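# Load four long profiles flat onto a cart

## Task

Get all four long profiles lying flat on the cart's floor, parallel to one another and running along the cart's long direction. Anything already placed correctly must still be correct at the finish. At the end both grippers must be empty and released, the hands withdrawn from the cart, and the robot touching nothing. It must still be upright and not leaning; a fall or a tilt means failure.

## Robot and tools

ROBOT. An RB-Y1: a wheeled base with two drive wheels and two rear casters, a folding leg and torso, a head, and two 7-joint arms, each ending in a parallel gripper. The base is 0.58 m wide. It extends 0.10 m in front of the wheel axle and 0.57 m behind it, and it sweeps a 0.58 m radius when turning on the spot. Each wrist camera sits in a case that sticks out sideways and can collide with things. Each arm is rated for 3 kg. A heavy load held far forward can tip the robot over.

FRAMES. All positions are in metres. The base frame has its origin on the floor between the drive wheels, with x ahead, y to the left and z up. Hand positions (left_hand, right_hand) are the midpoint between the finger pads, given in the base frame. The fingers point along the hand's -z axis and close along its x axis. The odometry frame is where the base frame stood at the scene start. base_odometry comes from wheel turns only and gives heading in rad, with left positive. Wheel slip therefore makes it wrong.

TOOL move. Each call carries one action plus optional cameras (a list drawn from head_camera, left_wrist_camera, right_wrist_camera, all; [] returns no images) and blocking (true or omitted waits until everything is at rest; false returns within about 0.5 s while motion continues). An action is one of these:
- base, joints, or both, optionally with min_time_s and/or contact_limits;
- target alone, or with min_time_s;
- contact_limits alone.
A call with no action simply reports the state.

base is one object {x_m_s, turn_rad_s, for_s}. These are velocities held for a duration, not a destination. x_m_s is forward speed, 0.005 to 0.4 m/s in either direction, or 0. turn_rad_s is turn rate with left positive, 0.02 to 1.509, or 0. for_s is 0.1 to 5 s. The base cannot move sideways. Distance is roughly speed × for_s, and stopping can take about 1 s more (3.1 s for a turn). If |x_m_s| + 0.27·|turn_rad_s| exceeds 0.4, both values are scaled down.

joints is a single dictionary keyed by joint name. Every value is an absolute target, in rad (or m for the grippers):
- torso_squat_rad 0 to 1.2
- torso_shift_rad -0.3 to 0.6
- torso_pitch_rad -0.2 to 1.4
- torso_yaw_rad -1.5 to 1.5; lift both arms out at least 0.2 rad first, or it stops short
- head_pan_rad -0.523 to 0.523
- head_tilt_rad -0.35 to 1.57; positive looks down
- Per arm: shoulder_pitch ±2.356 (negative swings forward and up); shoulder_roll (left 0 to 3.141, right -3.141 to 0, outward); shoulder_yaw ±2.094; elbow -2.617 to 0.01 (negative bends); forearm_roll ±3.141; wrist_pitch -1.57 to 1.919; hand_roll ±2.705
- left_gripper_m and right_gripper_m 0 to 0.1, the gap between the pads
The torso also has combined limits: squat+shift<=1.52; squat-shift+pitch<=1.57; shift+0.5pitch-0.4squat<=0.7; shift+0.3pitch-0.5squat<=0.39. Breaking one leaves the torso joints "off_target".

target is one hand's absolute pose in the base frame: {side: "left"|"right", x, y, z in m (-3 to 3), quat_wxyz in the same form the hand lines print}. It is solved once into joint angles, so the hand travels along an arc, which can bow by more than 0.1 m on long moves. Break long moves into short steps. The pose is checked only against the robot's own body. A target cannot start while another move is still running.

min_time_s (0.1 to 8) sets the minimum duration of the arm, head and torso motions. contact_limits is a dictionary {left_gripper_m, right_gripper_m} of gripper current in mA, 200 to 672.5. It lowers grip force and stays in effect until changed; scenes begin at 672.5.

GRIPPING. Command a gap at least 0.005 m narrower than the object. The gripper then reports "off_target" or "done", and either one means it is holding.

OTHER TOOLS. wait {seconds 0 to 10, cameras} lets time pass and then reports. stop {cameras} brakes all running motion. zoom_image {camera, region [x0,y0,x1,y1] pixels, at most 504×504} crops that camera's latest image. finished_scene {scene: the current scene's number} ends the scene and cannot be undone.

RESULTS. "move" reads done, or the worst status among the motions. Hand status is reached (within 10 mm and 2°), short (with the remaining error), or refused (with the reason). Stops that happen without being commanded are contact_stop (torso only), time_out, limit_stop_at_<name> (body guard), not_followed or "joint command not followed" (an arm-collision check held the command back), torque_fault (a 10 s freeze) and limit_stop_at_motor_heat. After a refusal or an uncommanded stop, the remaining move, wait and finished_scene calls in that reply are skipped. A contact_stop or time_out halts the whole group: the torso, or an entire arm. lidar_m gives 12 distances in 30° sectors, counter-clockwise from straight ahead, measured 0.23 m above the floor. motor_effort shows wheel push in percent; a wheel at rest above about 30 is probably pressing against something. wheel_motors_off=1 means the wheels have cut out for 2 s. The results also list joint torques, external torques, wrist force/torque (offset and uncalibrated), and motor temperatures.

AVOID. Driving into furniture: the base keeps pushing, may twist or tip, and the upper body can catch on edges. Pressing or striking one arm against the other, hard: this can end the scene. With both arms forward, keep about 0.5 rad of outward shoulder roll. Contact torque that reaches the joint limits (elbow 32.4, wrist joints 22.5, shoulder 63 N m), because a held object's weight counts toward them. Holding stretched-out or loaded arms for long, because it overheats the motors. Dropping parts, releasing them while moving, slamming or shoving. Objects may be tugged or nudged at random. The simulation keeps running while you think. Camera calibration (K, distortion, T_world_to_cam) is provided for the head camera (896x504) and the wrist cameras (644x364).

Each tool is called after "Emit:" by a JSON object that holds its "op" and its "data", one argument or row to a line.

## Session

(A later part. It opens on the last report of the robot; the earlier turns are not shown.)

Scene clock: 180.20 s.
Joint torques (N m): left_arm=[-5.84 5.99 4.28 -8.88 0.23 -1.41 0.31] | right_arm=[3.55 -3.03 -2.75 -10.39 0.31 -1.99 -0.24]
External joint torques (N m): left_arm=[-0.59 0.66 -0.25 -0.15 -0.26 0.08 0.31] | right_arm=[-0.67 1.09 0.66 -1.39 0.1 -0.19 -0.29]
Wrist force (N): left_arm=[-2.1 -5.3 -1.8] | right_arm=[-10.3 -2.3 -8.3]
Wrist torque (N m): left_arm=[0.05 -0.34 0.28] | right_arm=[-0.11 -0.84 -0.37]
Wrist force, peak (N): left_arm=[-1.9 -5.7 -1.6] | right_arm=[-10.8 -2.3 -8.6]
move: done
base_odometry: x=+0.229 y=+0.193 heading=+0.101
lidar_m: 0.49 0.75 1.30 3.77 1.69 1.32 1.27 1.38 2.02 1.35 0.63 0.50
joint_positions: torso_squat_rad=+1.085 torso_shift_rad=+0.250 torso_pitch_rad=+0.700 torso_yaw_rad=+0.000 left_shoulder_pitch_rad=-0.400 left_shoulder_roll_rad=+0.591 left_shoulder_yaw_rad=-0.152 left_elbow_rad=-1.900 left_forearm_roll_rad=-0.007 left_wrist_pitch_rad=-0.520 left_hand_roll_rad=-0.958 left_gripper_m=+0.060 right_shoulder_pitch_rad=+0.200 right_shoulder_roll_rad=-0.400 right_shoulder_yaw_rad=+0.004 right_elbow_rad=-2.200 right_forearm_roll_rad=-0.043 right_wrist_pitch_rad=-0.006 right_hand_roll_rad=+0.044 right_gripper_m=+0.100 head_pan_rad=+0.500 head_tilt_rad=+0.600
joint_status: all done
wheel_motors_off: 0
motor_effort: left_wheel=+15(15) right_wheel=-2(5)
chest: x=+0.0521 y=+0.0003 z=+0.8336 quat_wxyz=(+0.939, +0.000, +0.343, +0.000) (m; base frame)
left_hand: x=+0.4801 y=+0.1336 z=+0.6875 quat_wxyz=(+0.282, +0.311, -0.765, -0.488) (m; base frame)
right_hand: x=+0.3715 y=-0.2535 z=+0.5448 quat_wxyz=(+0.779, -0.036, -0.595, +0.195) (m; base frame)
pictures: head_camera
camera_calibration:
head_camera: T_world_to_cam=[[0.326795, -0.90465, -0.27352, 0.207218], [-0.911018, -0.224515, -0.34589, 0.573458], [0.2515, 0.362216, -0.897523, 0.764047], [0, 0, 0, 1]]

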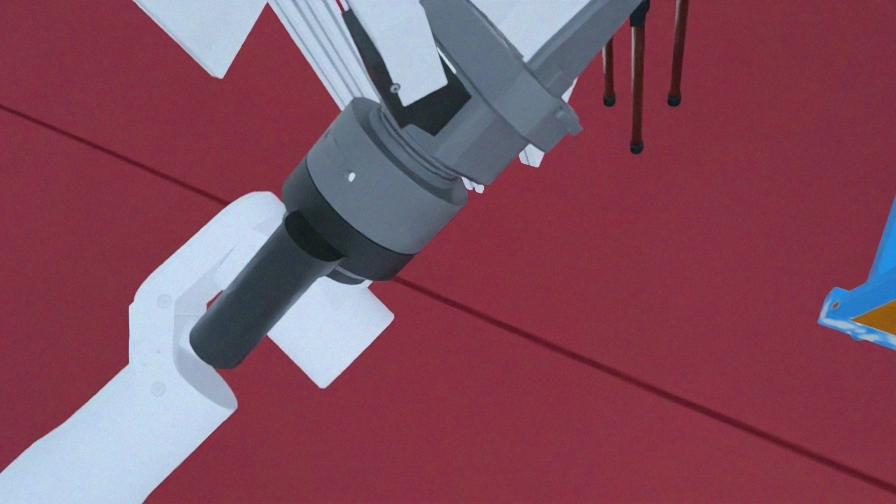

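Emit:
{"op": "move", "data": {
  "joints": {"head_tilt_rad":0.0,"left_shoulder_yaw_rad":0.4},
  "cameras": []
}}

Emit:
{"op": "move", "data": {
  "target": {"side":"left","x":0.50,"y":0.416,"z":0.56,"quat_wxyz":[0.493,0.455,-0.503,-0.545]},
  "min_time_s": 2.5,
  "cameras": ["head_camera","left_wrist_camera"]
}}

Scene clock: 184.17 s.
Wrist force, peak (N): left_arm=[-1.9 -5.8 -1.6] | right_arm=[-10.7 -2.2 -8.6]
move: done
joint_status: all done
wheel_motors_off: 0
motor_effort: left_wheel=+15(15) right_wheel=-2(5)
pictures: none

Scene clock: 187.00 s.
Joint torques (N m): left_arm=[-0.28 11.66 6.33 -7.1 -0.26 -1.38 0.38] | right_arm=[3.8 -3.03 -2.49 -10.26 0.39 -1.97 -0.24]
External joint torques (N m): left_arm=[1.59 0.87 -0.59 -0.1 -0.74 0.06 0.36] | right_arm=[-0.43 1.09 0.92 -1.26 0.18 -0.17 -0.28]
Wrist force (N): left_arm=[-1.2 -5.6 -4.3] | right_arm=[-10.5 -2.2 -8.3]
Wrist torque (N m): left_arm=[-0.01 -0.25 0.23] | right_arm=[-0.12 -0.85 -0.39]
Wrist force, peak (N): left_arm=[-0.6 -5.9 -4.7] | right_arm=[-10.8 -2.0 -8.5]
move: done
base_odometry: x=+0.229 y=+0.193 heading=+0.101
lidar_m: 0.49 0.75 1.30 3.75 1.70 1.31 1.29 1.37 2.03 1.36 0.63 0.50
joint_positions: torso_squat_rad=+1.085 torso_shift_rad=+0.250 torso_pitch_rad=+0.700 torso_yaw_rad=+0.000 left_shoulder_pitch_rad=-0.220 left_shoulder_roll_rad=+0.662 left_shoulder_yaw_rad=+0.243 left_elbow_rad=-1.587 left_forearm_roll_rad=-0.030 left_wrist_pitch_rad=-0.320 left_hand_roll_rad=-0.889 left_gripper_m=+0.060 right_shoulder_pitch_rad=+0.200 right_shoulder_roll_rad=-0.400 right_shoulder_yaw_rad=+0.004 right_elbow_rad=-2.200 right_forearm_roll_rad=-0.043 right_wrist_pitch_rad=-0.006 right_hand_roll_rad=+0.044 right_gripper_m=+0.100 head_pan_rad=+0.500 head_tilt_rad=+0.000
joint_status: all done
wheel_motors_off: 0
motor_effort: left_wheel=+15(15) right_wheel=-3(5)
chest: x=+0.0521 y=+0.0003 z=+0.8336 quat_wxyz=(+0.939, +0.000, +0.343, +0.000) (m; base frame)
left_hand: x=+0.4995 y=+0.4157 z=+0.5605 quat_wxyz=(+0.495, +0.455, -0.501, -0.545) (m; base frame)
left_hand_status: reached (checked arc, planned for 2.5 s): 1 mm and 0.3 deg off.
right_hand: x=+0.3715 y=-0.2535 z=+0.5448 quat_wxyz=(+0.779, -0.036, -0.595, +0.195) (m; base frame)
pictures: head_camera, left_wrist_camera
camera_calibration:
head_camera: T_world_to_cam=[[0.311806, -0.89985, -0.305036, 0.240828], [-0.621545, 0.0496493, -0.781804, 0.939955], [0.718651, 0.433365, -0.543816, 0.327646], [0, 0, 0, 1]]
left_wrist_camera: T_world_to_cam=[[-0.128949, -0.991364, 0.0238815, 0.462484], [-0.545941, 0.0508665, -0.836278, 0.752192], [0.827841, -0.120875, -0.547785, 0.0226076], [0, 0, 0, 1]]

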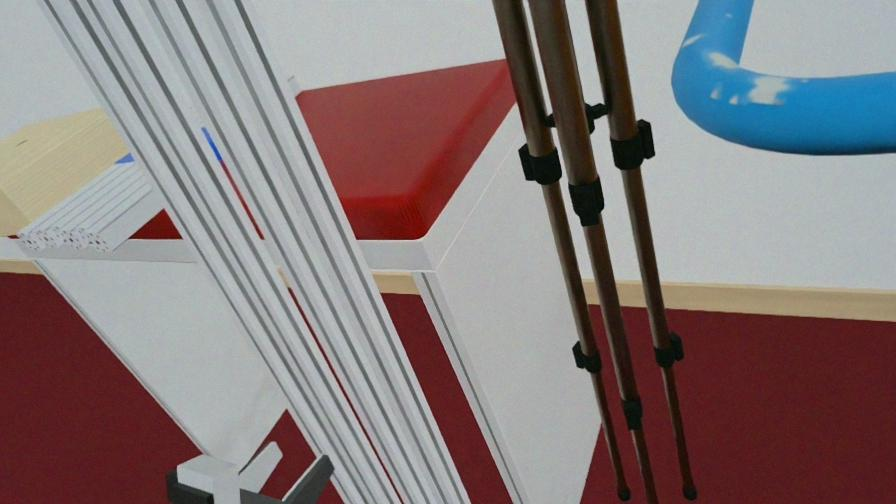

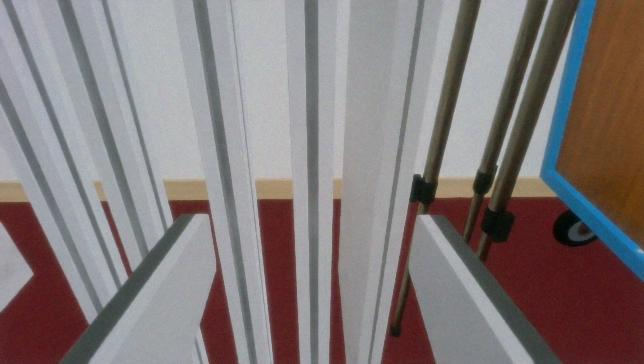

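Emit:
{"op": "move", "data": {
  "target": {"side":"left","x":0.615,"y":0.4045,"z":0.55,"quat_wxyz":[0.493,0.455,-0.503,-0.545]},
  "min_time_s": 2.5,
  "cameras": ["head_camera","left_wrist_camera"]
}}

Scene clock: 197.67 s.
Joint torques (N m): left_arm=[-9.55 15.14 4.76 -6.58 0.04 -1.68 0.72] | right_arm=[3.44 -3.01 -2.77 -10.22 0.36 -1.85 -0.16]
External joint torques (N m): left_arm=[-0.94 1.62 -1.45 0.49 -0.45 -0.25 0.71] | right_arm=[-0.79 1.11 0.65 -1.23 0.15 -0.05 -0.21]
Wrist force (N): left_arm=[-0.9 -5.7 -3.9] | right_arm=[-10.6 -2.5 -8.5]
Wrist torque (N m): left_arm=[0.00 -0.26 0.23] | right_arm=[-0.08 -0.85 -0.38]
Wrist force, peak (N): left_arm=[-1.0 -6.3 -4.4] | right_arm=[-10.8 -2.1 -8.5]
move: done
base_odometry: x=+0.229 y=+0.193 heading=+0.101
lidar_m: 0.50 0.76 1.31 3.76 1.69 1.33 1.27 1.37 2.03 1.35 0.64 0.50
joint_positions: torso_squat_rad=+1.085 torso_shift_rad=+0.250 torso_pitch_rad=+0.700 torso_yaw_rad=+0.000 left_shoulder_pitch_rad=-0.665 left_shoulder_roll_rad=+0.724 left_shoulder_yaw_rad=+0.098 left_elbow_rad=-1.165 left_forearm_roll_rad=-0.055 left_wrist_pitch_rad=-0.325 left_hand_roll_rad=-0.875 left_gripper_m=+0.060 right_shoulder_pitch_rad=+0.200 right_shoulder_roll_rad=-0.400 right_shoulder_yaw_rad=+0.004 right_elbow_rad=-2.200 right_forearm_roll_rad=-0.043 right_wrist_pitch_rad=-0.006 right_hand_roll_rad=+0.044 right_gripper_m=+0.100 head_pan_rad=+0.500 head_tilt_rad=+0.000
joint_status: all done
wheel_motors_off: 0
motor_effort: left_wheel=+14(15) right_wheel=-1(5)
chest: x=+0.0521 y=+0.0003 z=+0.8336 quat_wxyz=(+0.939, +0.000, +0.343, +0.000) (m; base frame)
left_hand: x=+0.6148 y=+0.4045 z=+0.5499 quat_wxyz=(+0.493, +0.455, -0.503, -0.545) (m; base frame)
left_hand_status: reached (checked arc, planned for 2.5 s): 0 mm and 0.1 deg off.
right_hand: x=+0.3715 y=-0.2535 z=+0.5448 quat_wxyz=(+0.779, -0.036, -0.595, +0.195) (m; base frame)
pictures: head_camera, left_wrist_camera
camera_calibration:
head_camera: T_world_to_cam=[[0.311806, -0.89985, -0.305036, 0.240828], [-0.621545, 0.0496493, -0.781804, 0.939955], [0.718651, 0.433364, -0.543816, 0.327646], [0, 0, 0, 1]]
left_wrist_camera: T_world_to_cam=[[-0.131454, -0.991034, 0.0238902, 0.467896], [-0.543039, 0.0518268, -0.838107, 0.805683], [0.829354, -0.123146, -0.544983, -0.0815843], [0, 0, 0, 1]]

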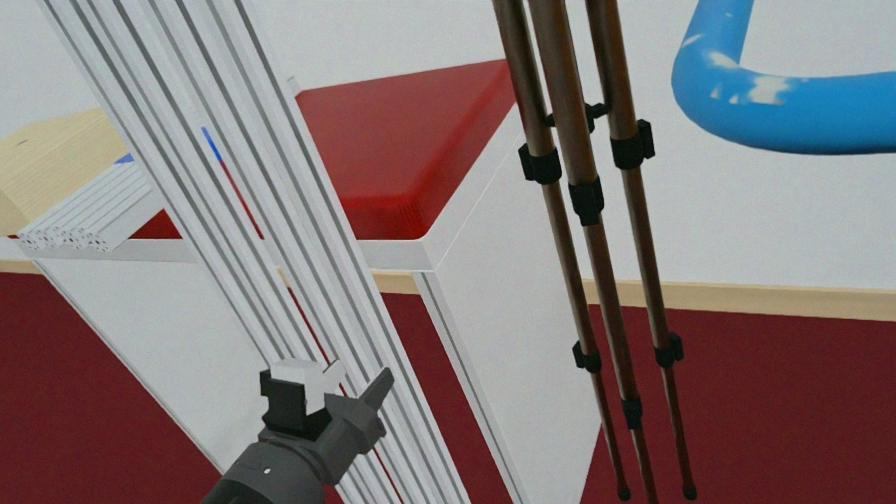

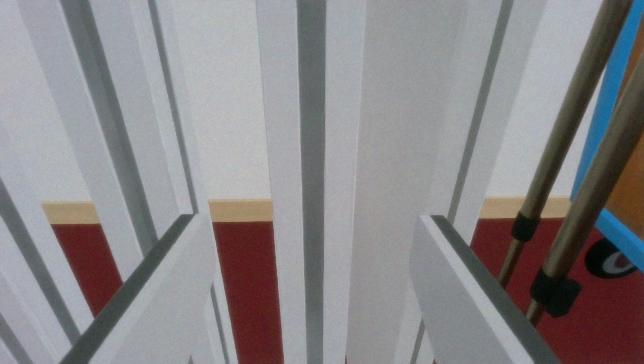

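Emit:
{"op": "move", "data": {
  "target": {"side":"left","x":0.675,"y":0.3985,"z":0.55,"quat_wxyz":[0.493,0.455,-0.503,-0.545]},
  "min_time_s": 2,
  "cameras": ["head_camera","left_wrist_camera"]
}}

Scene clock: 209.87 s.
Joint torques (N m): left_arm=[-14.26 14.64 3.15 -6.42 0.08 -1.56 0.52] | right_arm=[3.64 -3.01 -2.89 -10.1 0.31 -1.92 -0.07]
External joint torques (N m): left_arm=[-1.76 0.37 -1.81 0.44 -0.51 -0.15 0.51] | right_arm=[-0.59 1.11 0.53 -1.1 0.1 -0.12 -0.12]
Wrist force (N): left_arm=[-1.5 -5.8 -3.9] | right_arm=[-10.5 -2.5 -8.5]
Wrist torque (N m): left_arm=[0.04 -0.27 0.27] | right_arm=[-0.09 -0.85 -0.38]
Wrist force, peak (N): left_arm=[-1.4 -6.5 -4.0] | right_arm=[-10.7 -1.9 -8.7]
move: done
base_odometry: x=+0.229 y=+0.193 heading=+0.101
lidar_m: 0.49 0.76 1.30 3.76 1.69 1.33 1.29 1.38 2.03 1.35 0.64 0.50
joint_positions: torso_squat_rad=+1.085 torso_shift_rad=+0.250 torso_pitch_rad=+0.700 torso_yaw_rad=+0.000 left_shoulder_pitch_rad=-0.951 left_shoulder_roll_rad=+0.731 left_shoulder_yaw_rad=+0.010 left_elbow_rad=-0.816 left_forearm_roll_rad=-0.088 left_wrist_pitch_rad=-0.405 left_hand_roll_rad=-0.858 left_gripper_m=+0.060 right_shoulder_pitch_rad=+0.200 right_shoulder_roll_rad=-0.400 right_shoulder_yaw_rad=+0.004 right_elbow_rad=-2.200 right_forearm_roll_rad=-0.043 right_wrist_pitch_rad=-0.006 right_hand_roll_rad=+0.044 right_gripper_m=+0.100 head_pan_rad=+0.500 head_tilt_rad=+0.000
joint_status: all done
wheel_motors_off: 0
motor_effort: left_wheel=+15(15) right_wheel=-3(4)
chest: x=+0.0521 y=+0.0003 z=+0.8336 quat_wxyz=(+0.939, +0.000, +0.343, +0.000) (m; base frame)
left_hand: x=+0.6745 y=+0.3983 z=+0.5500 quat_wxyz=(+0.494, +0.455, -0.502, -0.545) (m; base frame)
left_hand_status: reached (checked arc, planned for 2.0 s): 0 mm and 0.2 deg off.
right_hand: x=+0.3715 y=-0.2535 z=+0.5448 quat_wxyz=(+0.779, -0.036, -0.595, +0.195) (m; base frame)
pictures: head_camera, left_wrist_camera
camera_calibration:
head_camera: T_world_to_cam=[[0.311806, -0.89985, -0.305036, 0.240828], [-0.621545, 0.0496493, -0.781803, 0.939955], [0.718651, 0.433364, -0.543817, 0.327647], [0, 0, 0, 1]]
left_wrist_camera: T_world_to_cam=[[-0.129687, -0.991267, 0.0239005, 0.468523], [-0.545115, 0.0511409, -0.8368, 0.839508], [0.82827, -0.12155, -0.546987, -0.130641], [0, 0, 0, 1]]

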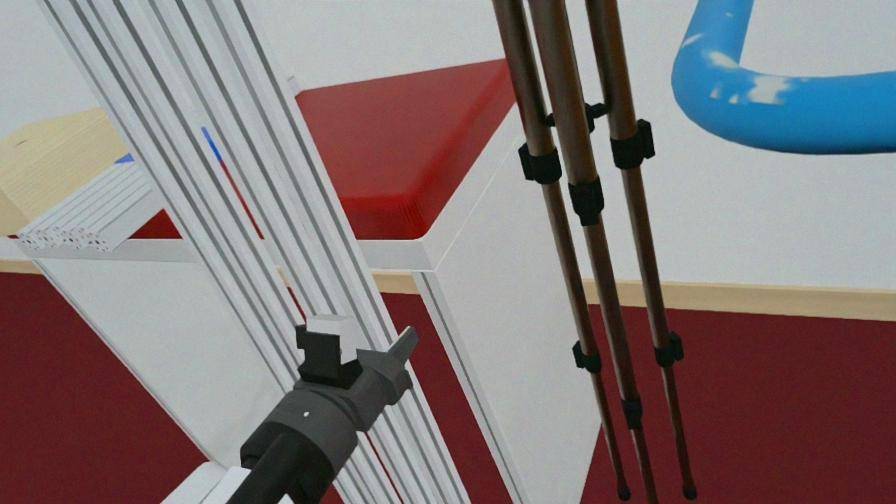

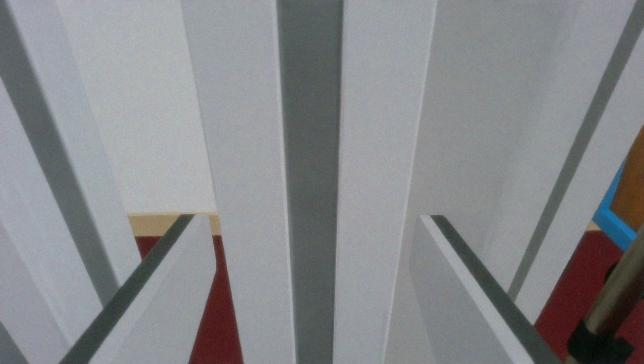

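Emit:
{"op": "move", "data": {
  "joints": {"left_gripper_m":0.012},
  "cameras": ["head_camera","left_wrist_camera"]
}}

Scene clock: 216.00 s.
Joint torques (N m): left_arm=[-14.02 15.35 3.55 -6.64 0.06 -1.5 -0.25] | right_arm=[3.39 -2.8 -2.88 -10.4 0.48 -1.93 -0.15]
External joint torques (N m): left_arm=[-1.52 1.08 -1.41 0.23 -0.52 -0.09 -0.26] | right_arm=[-0.84 1.32 0.54 -1.41 0.27 -0.13 -0.19]
Wrist force (N): left_arm=[0.0 -6.0 -3.8] | right_arm=[-10.6 -2.1 -8.5]
Wrist torque (N m): left_arm=[-0.03 -0.30 1.04] | right_arm=[-0.13 -0.85 -0.38]
Wrist force, peak (N): left_arm=[-1.1 -6.4 -4.3] | right_arm=[-11.0 -2.3 -8.7]
move: off_target
base_odometry: x=+0.229 y=+0.193 heading=+0.101
lidar_m: 0.50 0.74 1.30 3.77 1.69 1.32 1.28 1.39 2.01 1.35 0.64 0.49
joint_positions: torso_squat_rad=+1.085 torso_shift_rad=+0.250 torso_pitch_rad=+0.700 torso_yaw_rad=+0.000 left_shoulder_pitch_rad=-0.952 left_shoulder_roll_rad=+0.731 left_shoulder_yaw_rad=+0.010 left_elbow_rad=-0.816 left_forearm_roll_rad=-0.088 left_wrist_pitch_rad=-0.405 left_hand_roll_rad=-0.858 left_gripper_m=+0.031 right_shoulder_pitch_rad=+0.200 right_shoulder_roll_rad=-0.400 right_shoulder_yaw_rad=+0.004 right_elbow_rad=-2.200 right_forearm_roll_rad=-0.043 right_wrist_pitch_rad=-0.006 right_hand_roll_rad=+0.044 right_gripper_m=+0.100 head_pan_rad=+0.500 head_tilt_rad=+0.000
joint_status: left_gripper_m off_target (ended at +0.031, target +0.012)
wheel_motors_off: 0
motor_effort: left_wheel=+14(15) right_wheel=-1(4)
chest: x=+0.0521 y=+0.0003 z=+0.8336 quat_wxyz=(+0.939, +0.000, +0.343, +0.000) (m; base frame)
left_hand: x=+0.6746 y=+0.3983 z=+0.5500 quat_wxyz=(+0.494, +0.455, -0.502, -0.545) (m; base frame)
right_hand: x=+0.3715 y=-0.2535 z=+0.5448 quat_wxyz=(+0.779, -0.036, -0.595, +0.195) (m; base frame)
pictures: head_camera, left_wrist_camera
camera_calibration:
head_camera: T_world_to_cam=[[0.311806, -0.89985, -0.305036, 0.240828], [-0.621545, 0.0496493, -0.781804, 0.939955], [0.718651, 0.433364, -0.543816, 0.327646], [0, 0, 0, 1]]
left_wrist_camera: T_world_to_cam=[[-0.129744, -0.991255, 0.0240773, 0.468433], [-0.545083, 0.0510191, -0.836828, 0.839573], [0.828282, -0.121698, -0.546936, -0.130622], [0, 0, 0, 1]]

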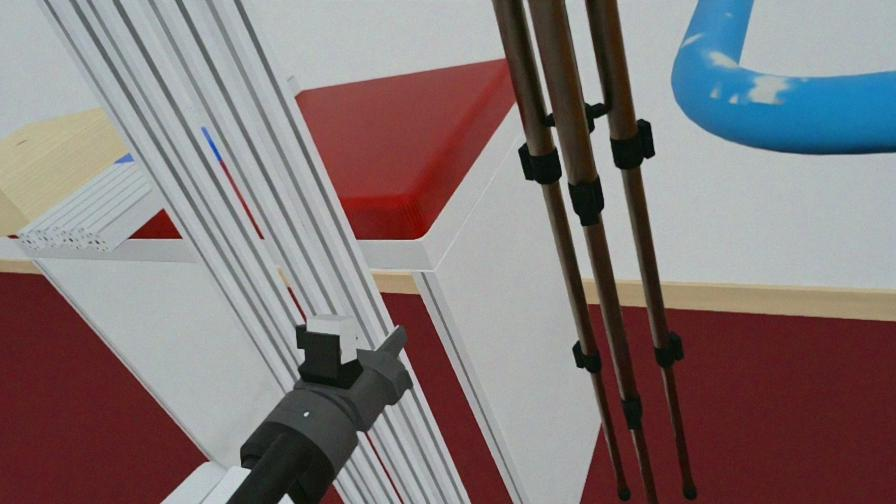

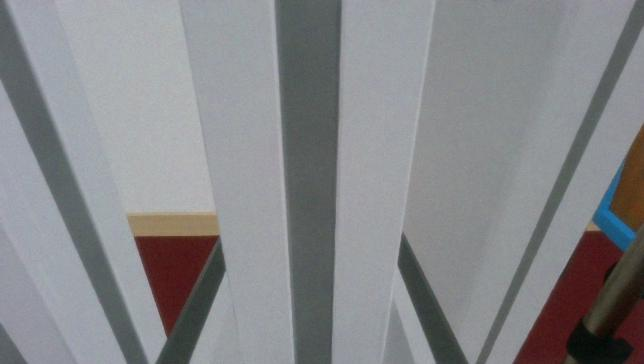

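Emit:
{"op": "move", "data": {
  "target": {"side":"left","x":0.655,"y":0.3985,"z":0.58,"quat_wxyz":[0.493,0.455,-0.503,-0.545]},
  "min_time_s": 2,
  "cameras": []
}}

Emit:
{"op": "move", "data": {
  "target": {"side":"left","x":0.55,"y":0.38,"z":0.65,"quat_wxyz":[0.493,0.455,-0.503,-0.545]},
  "min_time_s": 3,
  "cameras": ["head_camera","left_wrist_camera"]
}}

Scene clock: 222.97 s.
Wrist force, peak (N): left_arm=[-1.4 -16.1 -5.0] | right_arm=[-10.6 -2.1 -8.8]
move: done
joint_status: all done
wheel_motors_off: 0
motor_effort: left_wheel=+15(15) right_wheel=-2(5)
left_hand_status: reached (checked arc, planned for 2.0 s): 2 mm and 0.7 deg off.
pictures: none

Scene clock: 226.30 s.
Joint torques (N m): left_arm=[-7.93 13.85 11.42 -10.6 0.1 -2.89 0.6] | right_arm=[3.62 -3.28 -3.13 -10.2 0.53 -1.94 -0.1]
External joint torques (N m): left_arm=[-3.72 2.83 3.5 -3.47 0.04 -1.57 0.59] | right_arm=[-0.61 0.84 0.28 -1.21 0.32 -0.14 -0.15]
Wrist force (N): left_arm=[-1.2 -14.7 -4.4] | right_arm=[-10.6 -2.2 -8.4]
Wrist torque (N m): left_arm=[-0.06 -0.26 0.28] | right_arm=[-0.12 -0.86 -0.37]
Wrist force, peak (N): left_arm=[-1.4 -15.5 -5.1] | right_arm=[-10.8 -2.2 -8.6]
move: done
base_odometry: x=+0.229 y=+0.193 heading=+0.101
lidar_m: 0.49 0.65 1.29 3.75 1.70 1.32 1.28 1.37 2.03 1.36 0.63 0.49
joint_positions: torso_squat_rad=+1.085 torso_shift_rad=+0.250 torso_pitch_rad=+0.700 torso_yaw_rad=+0.000 left_shoulder_pitch_rad=-0.272 left_shoulder_roll_rad=+0.793 left_shoulder_yaw_rad=+0.248 left_elbow_rad=-1.883 left_forearm_roll_rad=-0.009 left_wrist_pitch_rad=+0.047 left_hand_roll_rad=-0.791 left_gripper_m=+0.031 right_shoulder_pitch_rad=+0.200 right_shoulder_roll_rad=-0.400 right_shoulder_yaw_rad=+0.004 right_elbow_rad=-2.200 right_forearm_roll_rad=-0.043 right_wrist_pitch_rad=-0.006 right_hand_roll_rad=+0.044 right_gripper_m=+0.100 head_pan_rad=+0.500 head_tilt_rad=+0.000
joint_status: all done
wheel_motors_off: 0
motor_effort: left_wheel=+15(15) right_wheel=-2(5)
chest: x=+0.0522 y=+0.0003 z=+0.8335 quat_wxyz=(+0.939, +0.000, +0.343, +0.000) (m; base frame)
left_hand: x=+0.5494 y=+0.3802 z=+0.6488 quat_wxyz=(+0.493, +0.454, -0.503, -0.545) (m; base frame)
left_hand_status: reached (checked arc, planned for 3.0 s): 1 mm and 0.1 deg off.
right_hand: x=+0.3715 y=-0.2535 z=+0.5447 quat_wxyz=(+0.779, -0.036, -0.594, +0.195) (m; base frame)
pictures: head_camera, left_wrist_camera
camera_calibration:
head_camera: T_world_to_cam=[[0.311704, -0.899863, -0.305101, 0.240845], [-0.621776, 0.0496332, -0.781621, 0.939825], [0.718495, 0.433339, -0.544043, 0.32774], [0, 0, 0, 1]]
left_wrist_camera: T_world_to_cam=[[-0.133641, -0.990728, 0.0244399, 0.433577], [-0.542525, 0.0524998, -0.838397, 0.854001], [0.829341, -0.125303, -0.544511, 0.0241396], [0, 0, 0, 1]]

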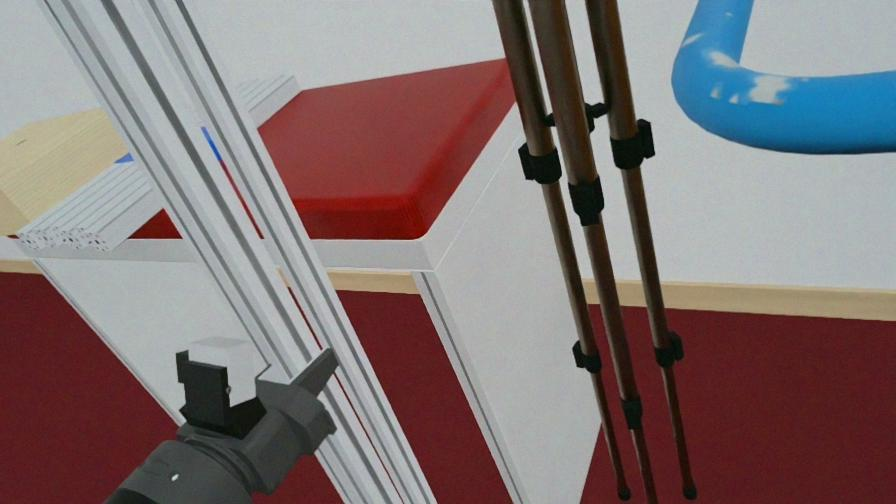

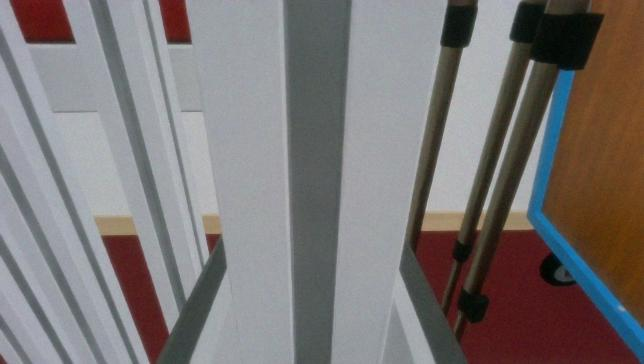

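Emit:
{"op": "move", "data": {
  "base": {"x_m_s":-0.2,"for_s":2.0},
  "cameras": ["head_camera"]
}}

Emit:
{"op": "move", "data": {
  "base": {"turn_rad_s":-0.4,"for_s":1.5},
  "joints": {"torso_squat_rad":0.5,"torso_shift_rad":0.0,"torso_pitch_rad":0.3,"head_pan_rad":0.0,"head_tilt_rad":0.5},
  "cameras": ["head_camera","left_wrist_camera"]
}}

Scene clock: 237.87 s.
Wrist force, peak (N): left_arm=[-0.2 -15.8 -5.2] | right_arm=[-10.6 -2.4 -8.8]
move: done
base_status: done (sent for 2 of 2 s)
wheel_motors_off: 0
motor_effort: left_wheel=-4(30) right_wheel=+6(37)
pictures: head_camera
camera_calibration:
head_camera: T_world_to_cam=[[0.311664, -0.899866, -0.305135, 0.240856], [-0.621862, 0.0496377, -0.781552, 0.93978], [0.718438, 0.433334, -0.544122, 0.327765], [0, 0, 0, 1]]

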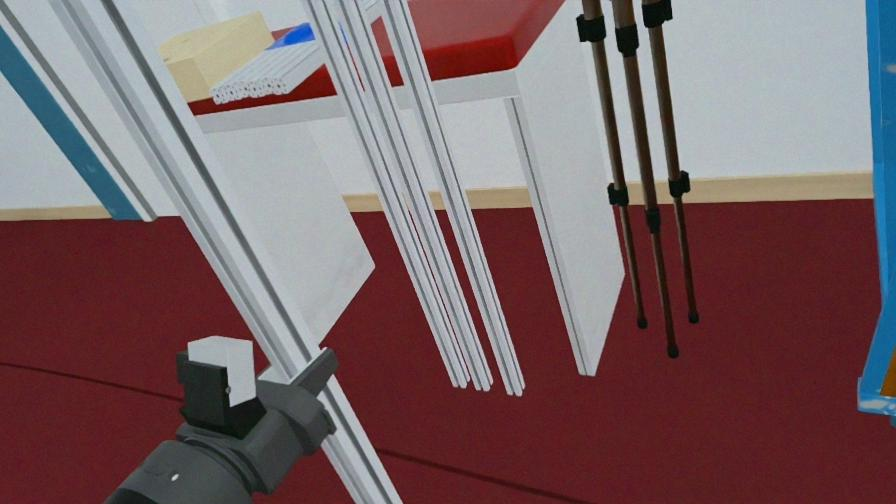

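Scene clock: 240.67 s.
Joint torques (N m): left_arm=[-13.82 13.62 10.47 -9.84 0.29 -2.58 0.31] | right_arm=[-2.6 -4.54 -4.03 -10.71 0.59 -2.17 -0.3]
External joint torques (N m): left_arm=[-4.04 1.07 2.64 -3.06 0.23 -1.42 0.3] | right_arm=[-0.17 0.72 0.09 -1.09 0.38 -0.36 -0.35]
Wrist force (N): left_arm=[-0.2 -14.3 1.3] | right_arm=[-10.6 -1.8 -6.1]
Wrist torque (N m): left_arm=[-0.08 -0.15 0.25] | right_arm=[-0.16 -0.84 -0.38]
Wrist force, peak (N): left_arm=[-1.4 -16.7 -4.2] | right_arm=[-11.0 -2.1 -8.8]
move: done
base_odometry: x=-0.169 y=+0.153 heading=-0.499
lidar_m: 0.92 0.89 1.14 1.58 3.27 1.26 0.92 0.88 0.92 1.27 3.66 1.23
base_status: done (sent for 1.5 of 1.5 s)
joint_positions: torso_squat_rad=+0.500 torso_shift_rad=+0.000 torso_pitch_rad=+0.300 torso_yaw_rad=+0.000 left_shoulder_pitch_rad=-0.272 left_shoulder_roll_rad=+0.793 left_shoulder_yaw_rad=+0.249 left_elbow_rad=-1.883 left_forearm_roll_rad=-0.009 left_wrist_pitch_rad=+0.047 left_hand_roll_rad=-0.791 left_gripper_m=+0.031 right_shoulder_pitch_rad=+0.200 right_shoulder_roll_rad=-0.400 right_shoulder_yaw_rad=+0.004 right_elbow_rad=-2.200 right_forearm_roll_rad=-0.043 right_wrist_pitch_rad=-0.006 right_hand_roll_rad=+0.044 right_gripper_m=+0.100 head_pan_rad=+0.000 head_tilt_rad=+0.500
joint_status: all done
wheel_motors_off: 0
motor_effort: left_wheel=+20(43) right_wheel=+6(42)
chest: x=-0.1364 y=+0.0004 z=+1.1904 quat_wxyz=(+0.989, +0.000, +0.150, +0.000) (m; base frame)
left_hand: x=+0.3933 y=+0.3803 z=+1.2139 quat_wxyz=(+0.383, +0.554, -0.591, -0.444) (m; base frame)
right_hand: x=+0.2701 y=-0.2534 z=+1.0487 quat_wxyz=(+0.646, -0.075, -0.737, +0.184) (m; base frame)
pictures: head_camera, left_wrist_camera
camera_calibration:
head_camera: T_world_to_cam=[[-0.0580953, -0.998222, 0.013322, -0.0155542], [-0.682236, 0.029956, -0.730518, 1.02285], [0.728821, -0.0515284, -0.682763, 0.921017], [0, 0, 0, 1]]
left_wrist_camera: T_world_to_cam=[[-0.132523, -0.990735, -0.0296852, 0.464306], [-0.173201, 0.0526355, -0.983479, 1.27388], [0.97593, -0.125192, -0.178572, -0.0406217], [0, 0, 0, 1]]

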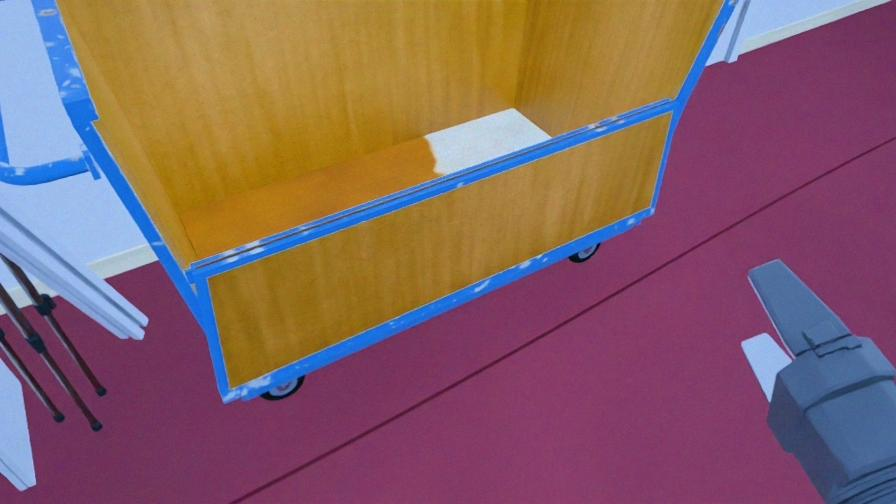

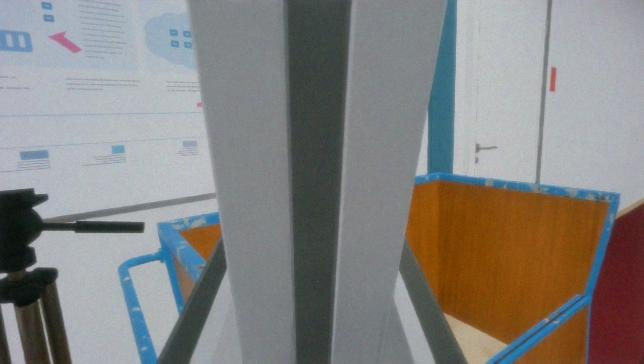

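Emit:
{"op": "move", "data": {
  "base": {"turn_rad_s":-0.5,"for_s":1.4},
  "cameras": []
}}

Emit:
{"op": "move", "data": {
  "base": {"x_m_s":0.3,"for_s":2.5},
  "cameras": []
}}

Emit:
{"op": "move", "data": {
  "base": {"turn_rad_s":0.5,"for_s":2.33},
  "cameras": ["head_camera"]
}}

Scene clock: 257.30 s.
Wrist force, peak (N): left_arm=[0.1 -14.7 1.1] | right_arm=[-11.0 -1.7 -6.0]
move: done
base_status: done (sent for 1.4 of 1.4 s)
wheel_motors_off: 0
motor_effort: left_wheel=+18(40) right_wheel=+4(22)
pictures: none

Scene clock: 261.00 s.
Wrist force, peak (N): left_arm=[-0.4 -15.0 1.1] | right_arm=[-10.8 -1.9 -6.4]
move: done
base_status: done (sent for 2.5 of 2.5 s)
wheel_motors_off: 0
motor_effort: left_wheel=-10(49) right_wheel=+7(47)
pictures: none

Scene clock: 264.70 s.
Joint torques (N m): left_arm=[-14.4 14.14 11.06 -9.48 0.19 -2.8 0.46] | right_arm=[-2.33 -4.43 -3.34 -10.9 0.31 -2.03 -0.21]
External joint torques (N m): left_arm=[-4.63 1.59 3.22 -2.71 0.14 -1.64 0.44] | right_arm=[0.09 0.83 0.77 -1.28 0.1 -0.22 -0.26]
Wrist force (N): left_arm=[-0.3 -14.1 1.5] | right_arm=[-10.5 -1.8 -6.0]
Wrist torque (N m): left_arm=[0.03 -0.12 0.26] | right_arm=[-0.17 -0.82 -0.37]
Wrist force, peak (N): left_arm=[1.3 -11.7 -10.3] | right_arm=[-10.9 -1.7 -6.0]
move: done
base_odometry: x=+0.103 y=-0.545 heading=-0.033
lidar_m: 0.61 0.63 0.87 4.81 1.73 1.23 1.14 1.18 1.56 3.90 2.10 0.63
base_status: done (sent for 2.33 of 2.33 s)
joint_positions: torso_squat_rad=+0.500 torso_shift_rad=+0.000 torso_pitch_rad=+0.301 torso_yaw_rad=+0.000 left_shoulder_pitch_rad=-0.272 left_shoulder_roll_rad=+0.794 left_shoulder_yaw_rad=+0.249 left_elbow_rad=-1.883 left_forearm_roll_rad=-0.009 left_wrist_pitch_rad=+0.047 left_hand_roll_rad=-0.791 left_gripper_m=+0.031 right_shoulder_pitch_rad=+0.200 right_shoulder_roll_rad=-0.400 right_shoulder_yaw_rad=+0.004 right_elbow_rad=-2.200 right_forearm_roll_rad=-0.043 right_wrist_pitch_rad=-0.006 right_hand_roll_rad=+0.044 right_gripper_m=+0.100 head_pan_rad=+0.000 head_tilt_rad=+0.500
wheel_motors_off: 0
motor_effort: left_wheel=+4(43) right_wheel=+13(39)
chest: x=-0.1363 y=+0.0004 z=+1.1904 quat_wxyz=(+0.989, +0.000, +0.150, +0.000) (m; base frame)
left_hand: x=+0.3934 y=+0.3803 z=+1.2137 quat_wxyz=(+0.383, +0.554, -0.591, -0.444) (m; base frame)
right_hand: x=+0.2703 y=-0.2534 z=+1.0487 quat_wxyz=(+0.646, -0.075, -0.737, +0.184) (m; base frame)
pictures: head_camera
camera_calibration:
head_camera: T_world_to_cam=[[-0.0581141, -0.99822, 0.0133734, -0.0155766], [-0.682398, 0.0299428, -0.730367, 1.02274], [0.728667, -0.0515706, -0.682924, 0.921092], [0, 0, 0, 1]]

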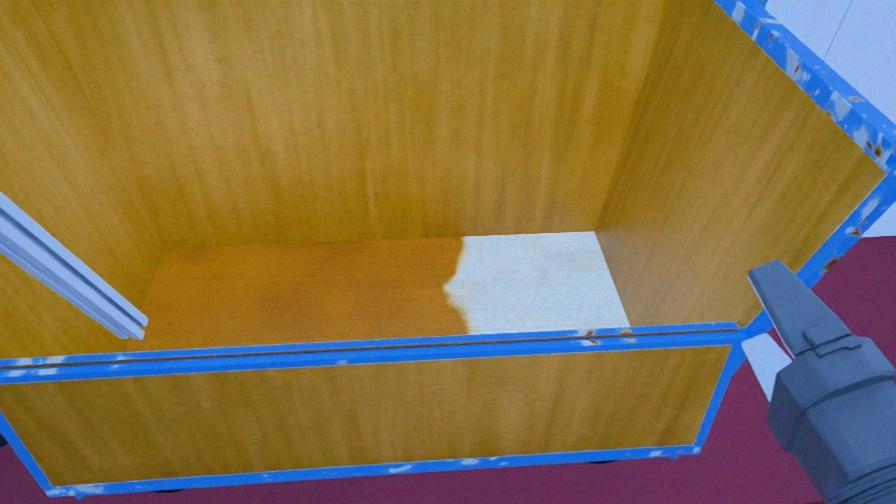

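Emit:
{"op": "move", "data": {
  "target": {"side":"left","x":0.45,"y":0.25,"z":1.18,"quat_wxyz":[0.7071,0,-0.7071,0]},
  "min_time_s": 4,
  "cameras": ["head_camera"]
}}

Scene clock: 277.87 s.
Joint torques (N m): left_arm=[-21.5 4.28 -0.95 -12.73 0.64 -4.13 0.11] | right_arm=[-3.04 -4.27 -3.31 -10.88 0.5 -1.92 -0.15]
External joint torques (N m): left_arm=[-6.54 -0.03 0.16 -4.29 0.36 -2.31 0.17] | right_arm=[-0.62 0.99 0.81 -1.25 0.29 -0.11 -0.19]
Wrist force (N): left_arm=[-16.2 0.0 -3.9] | right_arm=[-10.7 -1.8 -6.2]
Wrist torque (N m): left_arm=[-0.23 -0.42 0.39] | right_arm=[-0.17 -0.84 -0.39]
Wrist force, peak (N): left_arm=[-16.6 -0.1 -3.6] | right_arm=[-10.9 -1.5 -6.0]
move: done
base_odometry: x=+0.103 y=-0.545 heading=-0.033
lidar_m: 0.61 0.63 0.86 4.81 1.72 1.23 1.13 1.18 1.57 3.89 2.09 0.65
joint_positions: torso_squat_rad=+0.500 torso_shift_rad=+0.000 torso_pitch_rad=+0.301 torso_yaw_rad=+0.000 left_shoulder_pitch_rad=-0.726 left_shoulder_roll_rad=+0.031 left_shoulder_yaw_rad=+0.374 left_elbow_rad=-1.977 left_forearm_roll_rad=+0.161 left_wrist_pitch_rad=+0.801 left_hand_roll_rad=-0.216 left_gripper_m=+0.031 right_shoulder_pitch_rad=+0.200 right_shoulder_roll_rad=-0.400 right_shoulder_yaw_rad=+0.004 right_elbow_rad=-2.200 right_forearm_roll_rad=-0.043 right_wrist_pitch_rad=-0.006 right_hand_roll_rad=+0.044 right_gripper_m=+0.100 head_pan_rad=+0.000 head_tilt_rad=+0.500
joint_status: all done
wheel_motors_off: 0
motor_effort: left_wheel=+2(4) right_wheel=+15(18)
chest: x=-0.1363 y=+0.0004 z=+1.1904 quat_wxyz=(+0.989, +0.000, +0.150, +0.000) (m; base frame)
left_hand: x=+0.4500 y=+0.2502 z=+1.1785 quat_wxyz=(+0.708, +0.000, -0.706, +0.000) (m; base frame)
left_hand_status: reached (checked arc, planned for 4.0 s): 1 mm and 0.2 deg off.
right_hand: x=+0.2703 y=-0.2534 z=+1.0487 quat_wxyz=(+0.646, -0.075, -0.737, +0.184) (m; base frame)
pictures: head_camera
camera_calibration:
head_camera: T_world_to_cam=[[-0.0581144, -0.99822, 0.0133734, -0.0155765], [-0.682399, 0.029943, -0.730367, 1.02274], [0.728666, -0.0515708, -0.682924, 0.921092], [0, 0, 0, 1]]

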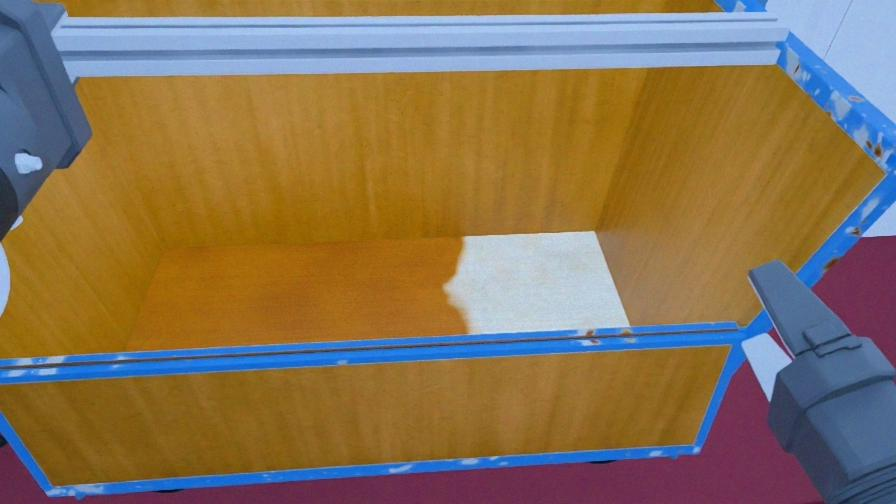

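Emit:
{"op": "move", "data": {
  "target": {"side":"left","x":0.48,"y":0.085,"z":1.15,"quat_wxyz":[0.7071,0,-0.7071,0]},
  "min_time_s": 2.5,
  "cameras": []
}}

Emit:
{"op": "move", "data": {
  "base": {"x_m_s":0.2,"for_s":1.75},
  "joints": {"head_tilt_rad":0.65},
  "cameras": ["head_camera","left_wrist_camera"]
}}

Scene clock: 316.00 s.
Motor temperatures (°C): left_arm=[38 34 34 41 43 40 44] | right_arm=[37 40 33 43 41 41 38]
Wrist force, peak (N): left_arm=[-17.1 0.5 -4.5] | right_arm=[-10.8 -1.8 -6.1]
move: done
joint_status: all done
wheel_motors_off: 0
motor_effort: left_wheel=+3(4) right_wheel=+13(18)
left_hand_status: reached (checked arc, planned for 2.5 s): 1 mm and 0.2 deg off.
pictures: none

Scene clock: 318.73 s.
Joint torques (N m): left_arm=[-23.24 -1.11 -0.32 -12.74 -1.98 -3.57 0.4] | right_arm=[-2.18 -4.76 -3.24 -10.89 0.42 -2.05 -0.31]
External joint torques (N m): left_arm=[-6.19 -1.08 -0.85 -3.54 -1.37 -2 0.45] | right_arm=[0.24 0.5 0.88 -1.27 0.21 -0.24 -0.36]
Wrist force (N): left_arm=[-16.5 0.2 -2.6] | right_arm=[-10.5 -1.7 -6.0]
Wrist torque (N m): left_arm=[-0.22 -0.45 0.42] | right_arm=[-0.17 -0.81 -0.37]
Wrist force, peak (N): left_arm=[-17.3 -0.1 -3.6] | right_arm=[-10.7 -1.7 -6.4]
move: done
base_odometry: x=+0.456 y=-0.557 heading=-0.032
lidar_m: 0.26 0.26 0.36 1.36 2.24 1.60 1.50 1.55 2.05 4.95 0.37 0.27
base_status: done (sent for 1.77 of 1.77 s)
joint_positions: torso_squat_rad=+0.500 torso_shift_rad=+0.000 torso_pitch_rad=+0.301 torso_yaw_rad=+0.000 left_shoulder_pitch_rad=-0.832 left_shoulder_roll_rad=+0.000 left_shoulder_yaw_rad=-0.116 left_elbow_rad=-1.669 left_forearm_roll_rad=-0.602 left_wrist_pitch_rad=+0.703 left_hand_roll_rad=+0.567 left_gripper_m=+0.031 right_shoulder_pitch_rad=+0.200 right_shoulder_roll_rad=-0.400 right_shoulder_yaw_rad=+0.004 right_elbow_rad=-2.200 right_forearm_roll_rad=-0.043 right_wrist_pitch_rad=-0.006 right_hand_roll_rad=+0.044 right_gripper_m=+0.100 head_pan_rad=+0.000 head_tilt_rad=+0.650
joint_status: all done
wheel_motors_off: 0
motor_effort: left_wheel=+7(41) right_wheel=-6(52)
chest: x=-0.1363 y=+0.0004 z=+1.1904 quat_wxyz=(+0.989, +0.000, +0.150, +0.000) (m; base frame)
left_hand: x=+0.4800 y=+0.0856 z=+1.1488 quat_wxyz=(+0.708, -0.001, -0.706, -0.001) (m; base frame)
right_hand: x=+0.2703 y=-0.2534 z=+1.0486 quat_wxyz=(+0.646, -0.075, -0.737, +0.184) (m; base frame)
pictures: head_camera, left_wrist_camera
camera_calibration:
head_camera: T_world_to_cam=[[-0.0556013, -0.998212, 0.0219303, -0.0272083], [-0.78392, 0.030041, -0.620134, 0.865518], [0.618367, -0.0516719, -0.784189, 1.0541], [0, 0, 0, 1]]
left_wrist_camera: T_world_to_cam=[[-0.0311135, 0.0196316, 0.999323, -1.13542], [-0.478309, -0.878189, 0.00235994, 0.333931], [0.87764, -0.477911, 0.0367135, -0.343703], [0, 0, 0, 1]]

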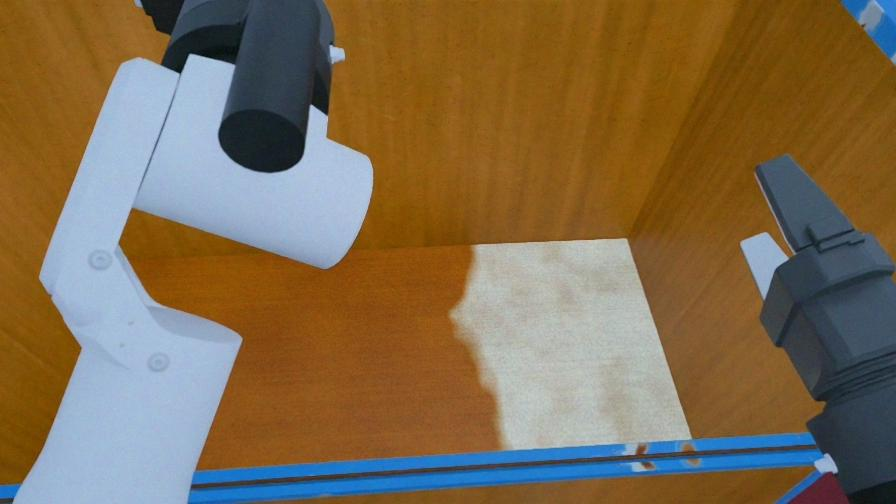

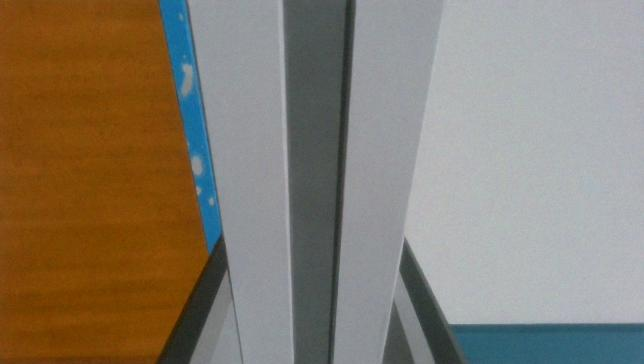

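Emit:
{"op": "move", "data": {
  "joints": {"right_shoulder_pitch_rad":1.0,"right_shoulder_roll_rad":-0.6},
  "cameras": []
}}

Emit:
{"op": "move", "data": {
  "joints": {"right_elbow_rad":-0.3,"right_shoulder_pitch_rad":0.3},
  "cameras": []
}}

Emit:
{"op": "move", "data": {
  "joints": {"torso_shift_rad":0.1,"torso_pitch_rad":0.7,"head_tilt_rad":0.3},
  "min_time_s": 3,
  "cameras": ["head_camera","left_wrist_camera"]
}}

Scene clock: 337.93 s.
Wrist force, peak (N): left_arm=[-17.1 -0.2 -3.1] | right_arm=[-10.6 -1.8 -9.3]
move: done
joint_status: all done
wheel_motors_off: 0
motor_effort: left_wheel=+8(9) right_wheel=-8(12)
pictures: none

Scene clock: 340.47 s.
Wrist force, peak (N): left_arm=[-17.1 -0.1 -2.7] | right_arm=[-8.6 -1.7 -11.1]
move: done
joint_status: all done
wheel_motors_off: 0
motor_effort: left_wheel=+9(10) right_wheel=-9(11)
pictures: none

Scene clock: 343.77 s.
Joint torques (N m): left_arm=[-18.83 -2.34 -1.85 -13.51 -1.95 -3.7 0.46] | right_arm=[19.26 -11.93 -1.71 8.05 -0.01 1.46 -0.34]
External joint torques (N m): left_arm=[-6.44 -0.3 -0.96 -3.7 -1.4 -2.23 0.51] | right_arm=[-1.89 -0.99 -0.03 0.38 0.18 0.24 -0.3]
Wrist force (N): left_arm=[-15.2 0.1 -8.8] | right_arm=[-1.0 -2.3 -10.0]
Wrist torque (N m): left_arm=[-0.28 -0.45 0.39] | right_arm=[-0.02 -0.31 -0.29]
Wrist force, peak (N): left_arm=[-16.0 -0.2 -8.6] | right_arm=[-3.0 -1.3 -11.5]
move: done
base_odometry: x=+0.456 y=-0.557 heading=-0.032
lidar_m: 0.25 0.26 0.37 1.37 2.24 1.60 1.49 1.53 2.05 4.94 0.38 0.27
joint_positions: torso_squat_rad=+0.500 torso_shift_rad=+0.100 torso_pitch_rad=+0.700 torso_yaw_rad=+0.000 left_shoulder_pitch_rad=-0.832 left_shoulder_roll_rad=+0.000 left_shoulder_yaw_rad=-0.116 left_elbow_rad=-1.669 left_forearm_roll_rad=-0.602 left_wrist_pitch_rad=+0.703 left_hand_roll_rad=+0.567 left_gripper_m=+0.031 right_shoulder_pitch_rad=+0.300 right_shoulder_roll_rad=-0.600 right_shoulder_yaw_rad=+0.004 right_elbow_rad=-0.300 right_forearm_roll_rad=-0.043 right_wrist_pitch_rad=-0.006 right_hand_roll_rad=+0.044 right_gripper_m=+0.100 head_pan_rad=+0.000 head_tilt_rad=+0.300
joint_status: all done
wheel_motors_off: 0
motor_effort: left_wheel=+9(10) right_wheel=-9(12)
chest: x=+0.0329 y=+0.0004 z=+1.1283 quat_wxyz=(+0.939, +0.000, +0.343, +0.000) (m; base frame)
left_hand: x=+0.5843 y=+0.0855 z=+0.8502 quat_wxyz=(+0.834, -0.001, -0.551, -0.001) (m; base frame)
right_hand: x=-0.3778 y=-0.6466 z=+0.7570 quat_wxyz=(+0.897, -0.259, +0.332, +0.136) (m; base frame)
pictures: head_camera, left_wrist_camera
camera_calibration:
head_camera: T_world_to_cam=[[-0.0541762, -0.99823, 0.0245163, -0.0153511], [-0.813858, 0.029918, -0.580294, 0.937444], [0.578533, -0.0513909, -0.814038, 0.869375], [0, 0, 0, 1]]
left_wrist_camera: T_world_to_cam=[[0.360302, 0.0196252, 0.932629, -1.00576], [-0.439739, -0.878151, 0.188363, 0.203804], [0.822686, -0.477981, -0.30777, -0.0993448], [0, 0, 0, 1]]

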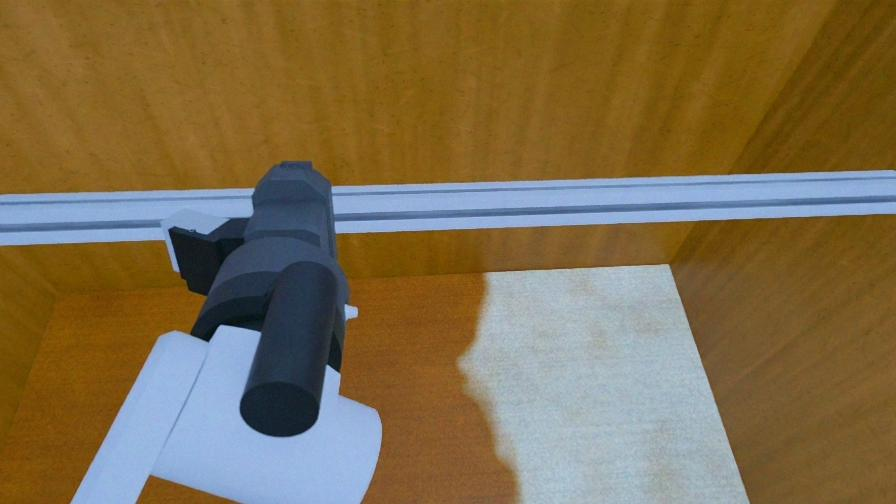

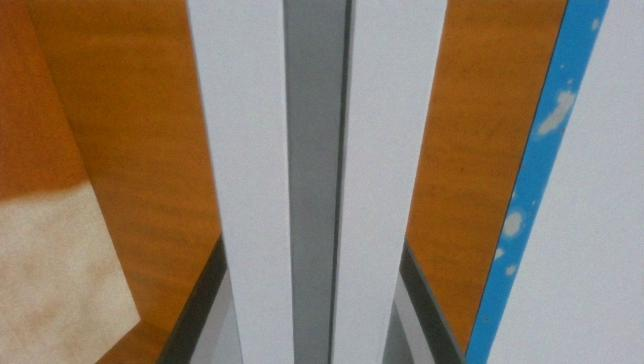

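Emit:
{"op": "move", "data": {
  "target": {"side":"left","x":0.56,"y":0.078,"z":0.72,"quat_wxyz":[1,0,0,0]},
  "min_time_s": 4,
  "cameras": ["head_camera","left_wrist_camera"]
}}

Scene clock: 355.00 s.
Joint torques (N m): left_arm=[-27.46 5.43 0.56 -9.29 -0.23 -0.13 -0.1] | right_arm=[19.46 -11.94 -1.14 7.87 0.07 1.42 -0.33]
External joint torques (N m): left_arm=[-5.88 1.17 0.67 -1.75 -0.24 0.09 -0.1] | right_arm=[-1.69 -1 0.54 0.2 0.26 0.2 -0.29]
Wrist force (N): left_arm=[-2.1 -0.2 -18.3] | right_arm=[-1.0 -2.0 -10.4]
Wrist torque (N m): left_arm=[-0.19 -0.23 0.22] | right_arm=[-0.06 -0.32 -0.29]
Wrist force, peak (N): left_arm=[-10.2 -1.2 -16.1] | right_arm=[-0.9 -2.3 -10.6]
move: short
base_odometry: x=+0.456 y=-0.557 heading=-0.032
lidar_m: 0.25 0.26 0.36 1.36 2.25 1.60 1.49 1.54 2.06 4.94 0.37 0.27
joint_positions: torso_squat_rad=+0.500 torso_shift_rad=+0.100 torso_pitch_rad=+0.700 torso_yaw_rad=+0.000 left_shoulder_pitch_rad=-1.736 left_shoulder_roll_rad=+0.153 left_shoulder_yaw_rad=+0.190 left_elbow_rad=-0.267 left_forearm_roll_rad=-0.002 left_wrist_pitch_rad=+1.174 left_hand_roll_rad=+0.291 left_gripper_m=+0.031 right_shoulder_pitch_rad=+0.300 right_shoulder_roll_rad=-0.600 right_shoulder_yaw_rad=+0.004 right_elbow_rad=-0.300 right_forearm_roll_rad=-0.043 right_wrist_pitch_rad=-0.006 right_hand_roll_rad=+0.044 right_gripper_m=+0.100 head_pan_rad=+0.000 head_tilt_rad=+0.300
joint_status: all done
wheel_motors_off: 0
motor_effort: left_wheel=+9(10) right_wheel=-10(11)
chest: x=+0.0329 y=+0.0004 z=+1.1283 quat_wxyz=(+0.939, +0.000, +0.343, +0.000) (m; base frame)
left_hand: x=+0.5585 y=+0.0783 z=+0.7195 quat_wxyz=(+0.999, -0.010, -0.034, +0.000) (m; base frame)
left_hand_status: short (checked arc, as near as the solve gets, planned for 4.0 s): 2 mm and 4.0 deg off. The place is met; only the turn is off.
right_hand: x=-0.3778 y=-0.6466 z=+0.7570 quat_wxyz=(+0.897, -0.259, +0.332, +0.136) (m; base frame)
pictures: head_camera, left_wrist_camera
camera_calibration:
head_camera: T_world_to_cam=[[-0.0541765, -0.99823, 0.0245161, -0.0153508], [-0.813856, 0.0299182, -0.580296, 0.937447], [0.578536, -0.051391, -0.814036, 0.869372], [0, 0, 0, 1]]
left_wrist_camera: T_world_to_cam=[[0.994642, 0.0220887, 0.100989, -0.630521], [-0.0307163, -0.869637, 0.492736, -0.237343], [0.0987076, -0.493198, -0.864299, 0.68415], [0, 0, 0, 1]]

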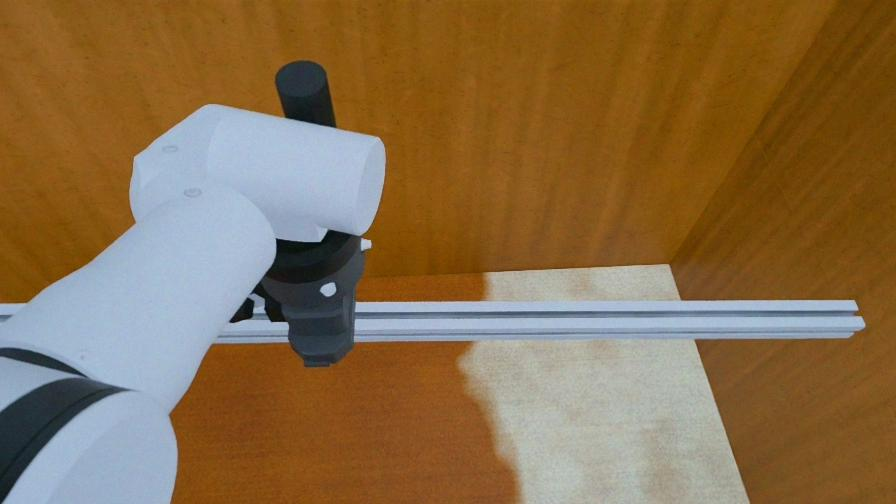

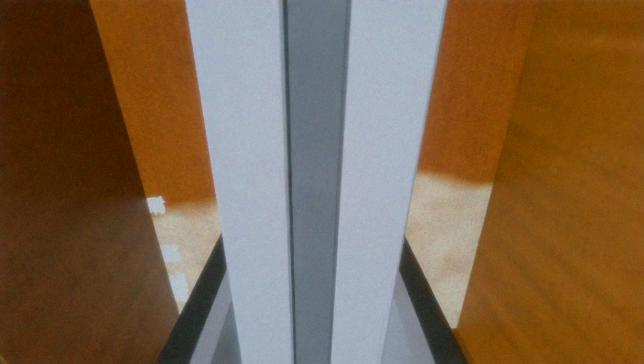

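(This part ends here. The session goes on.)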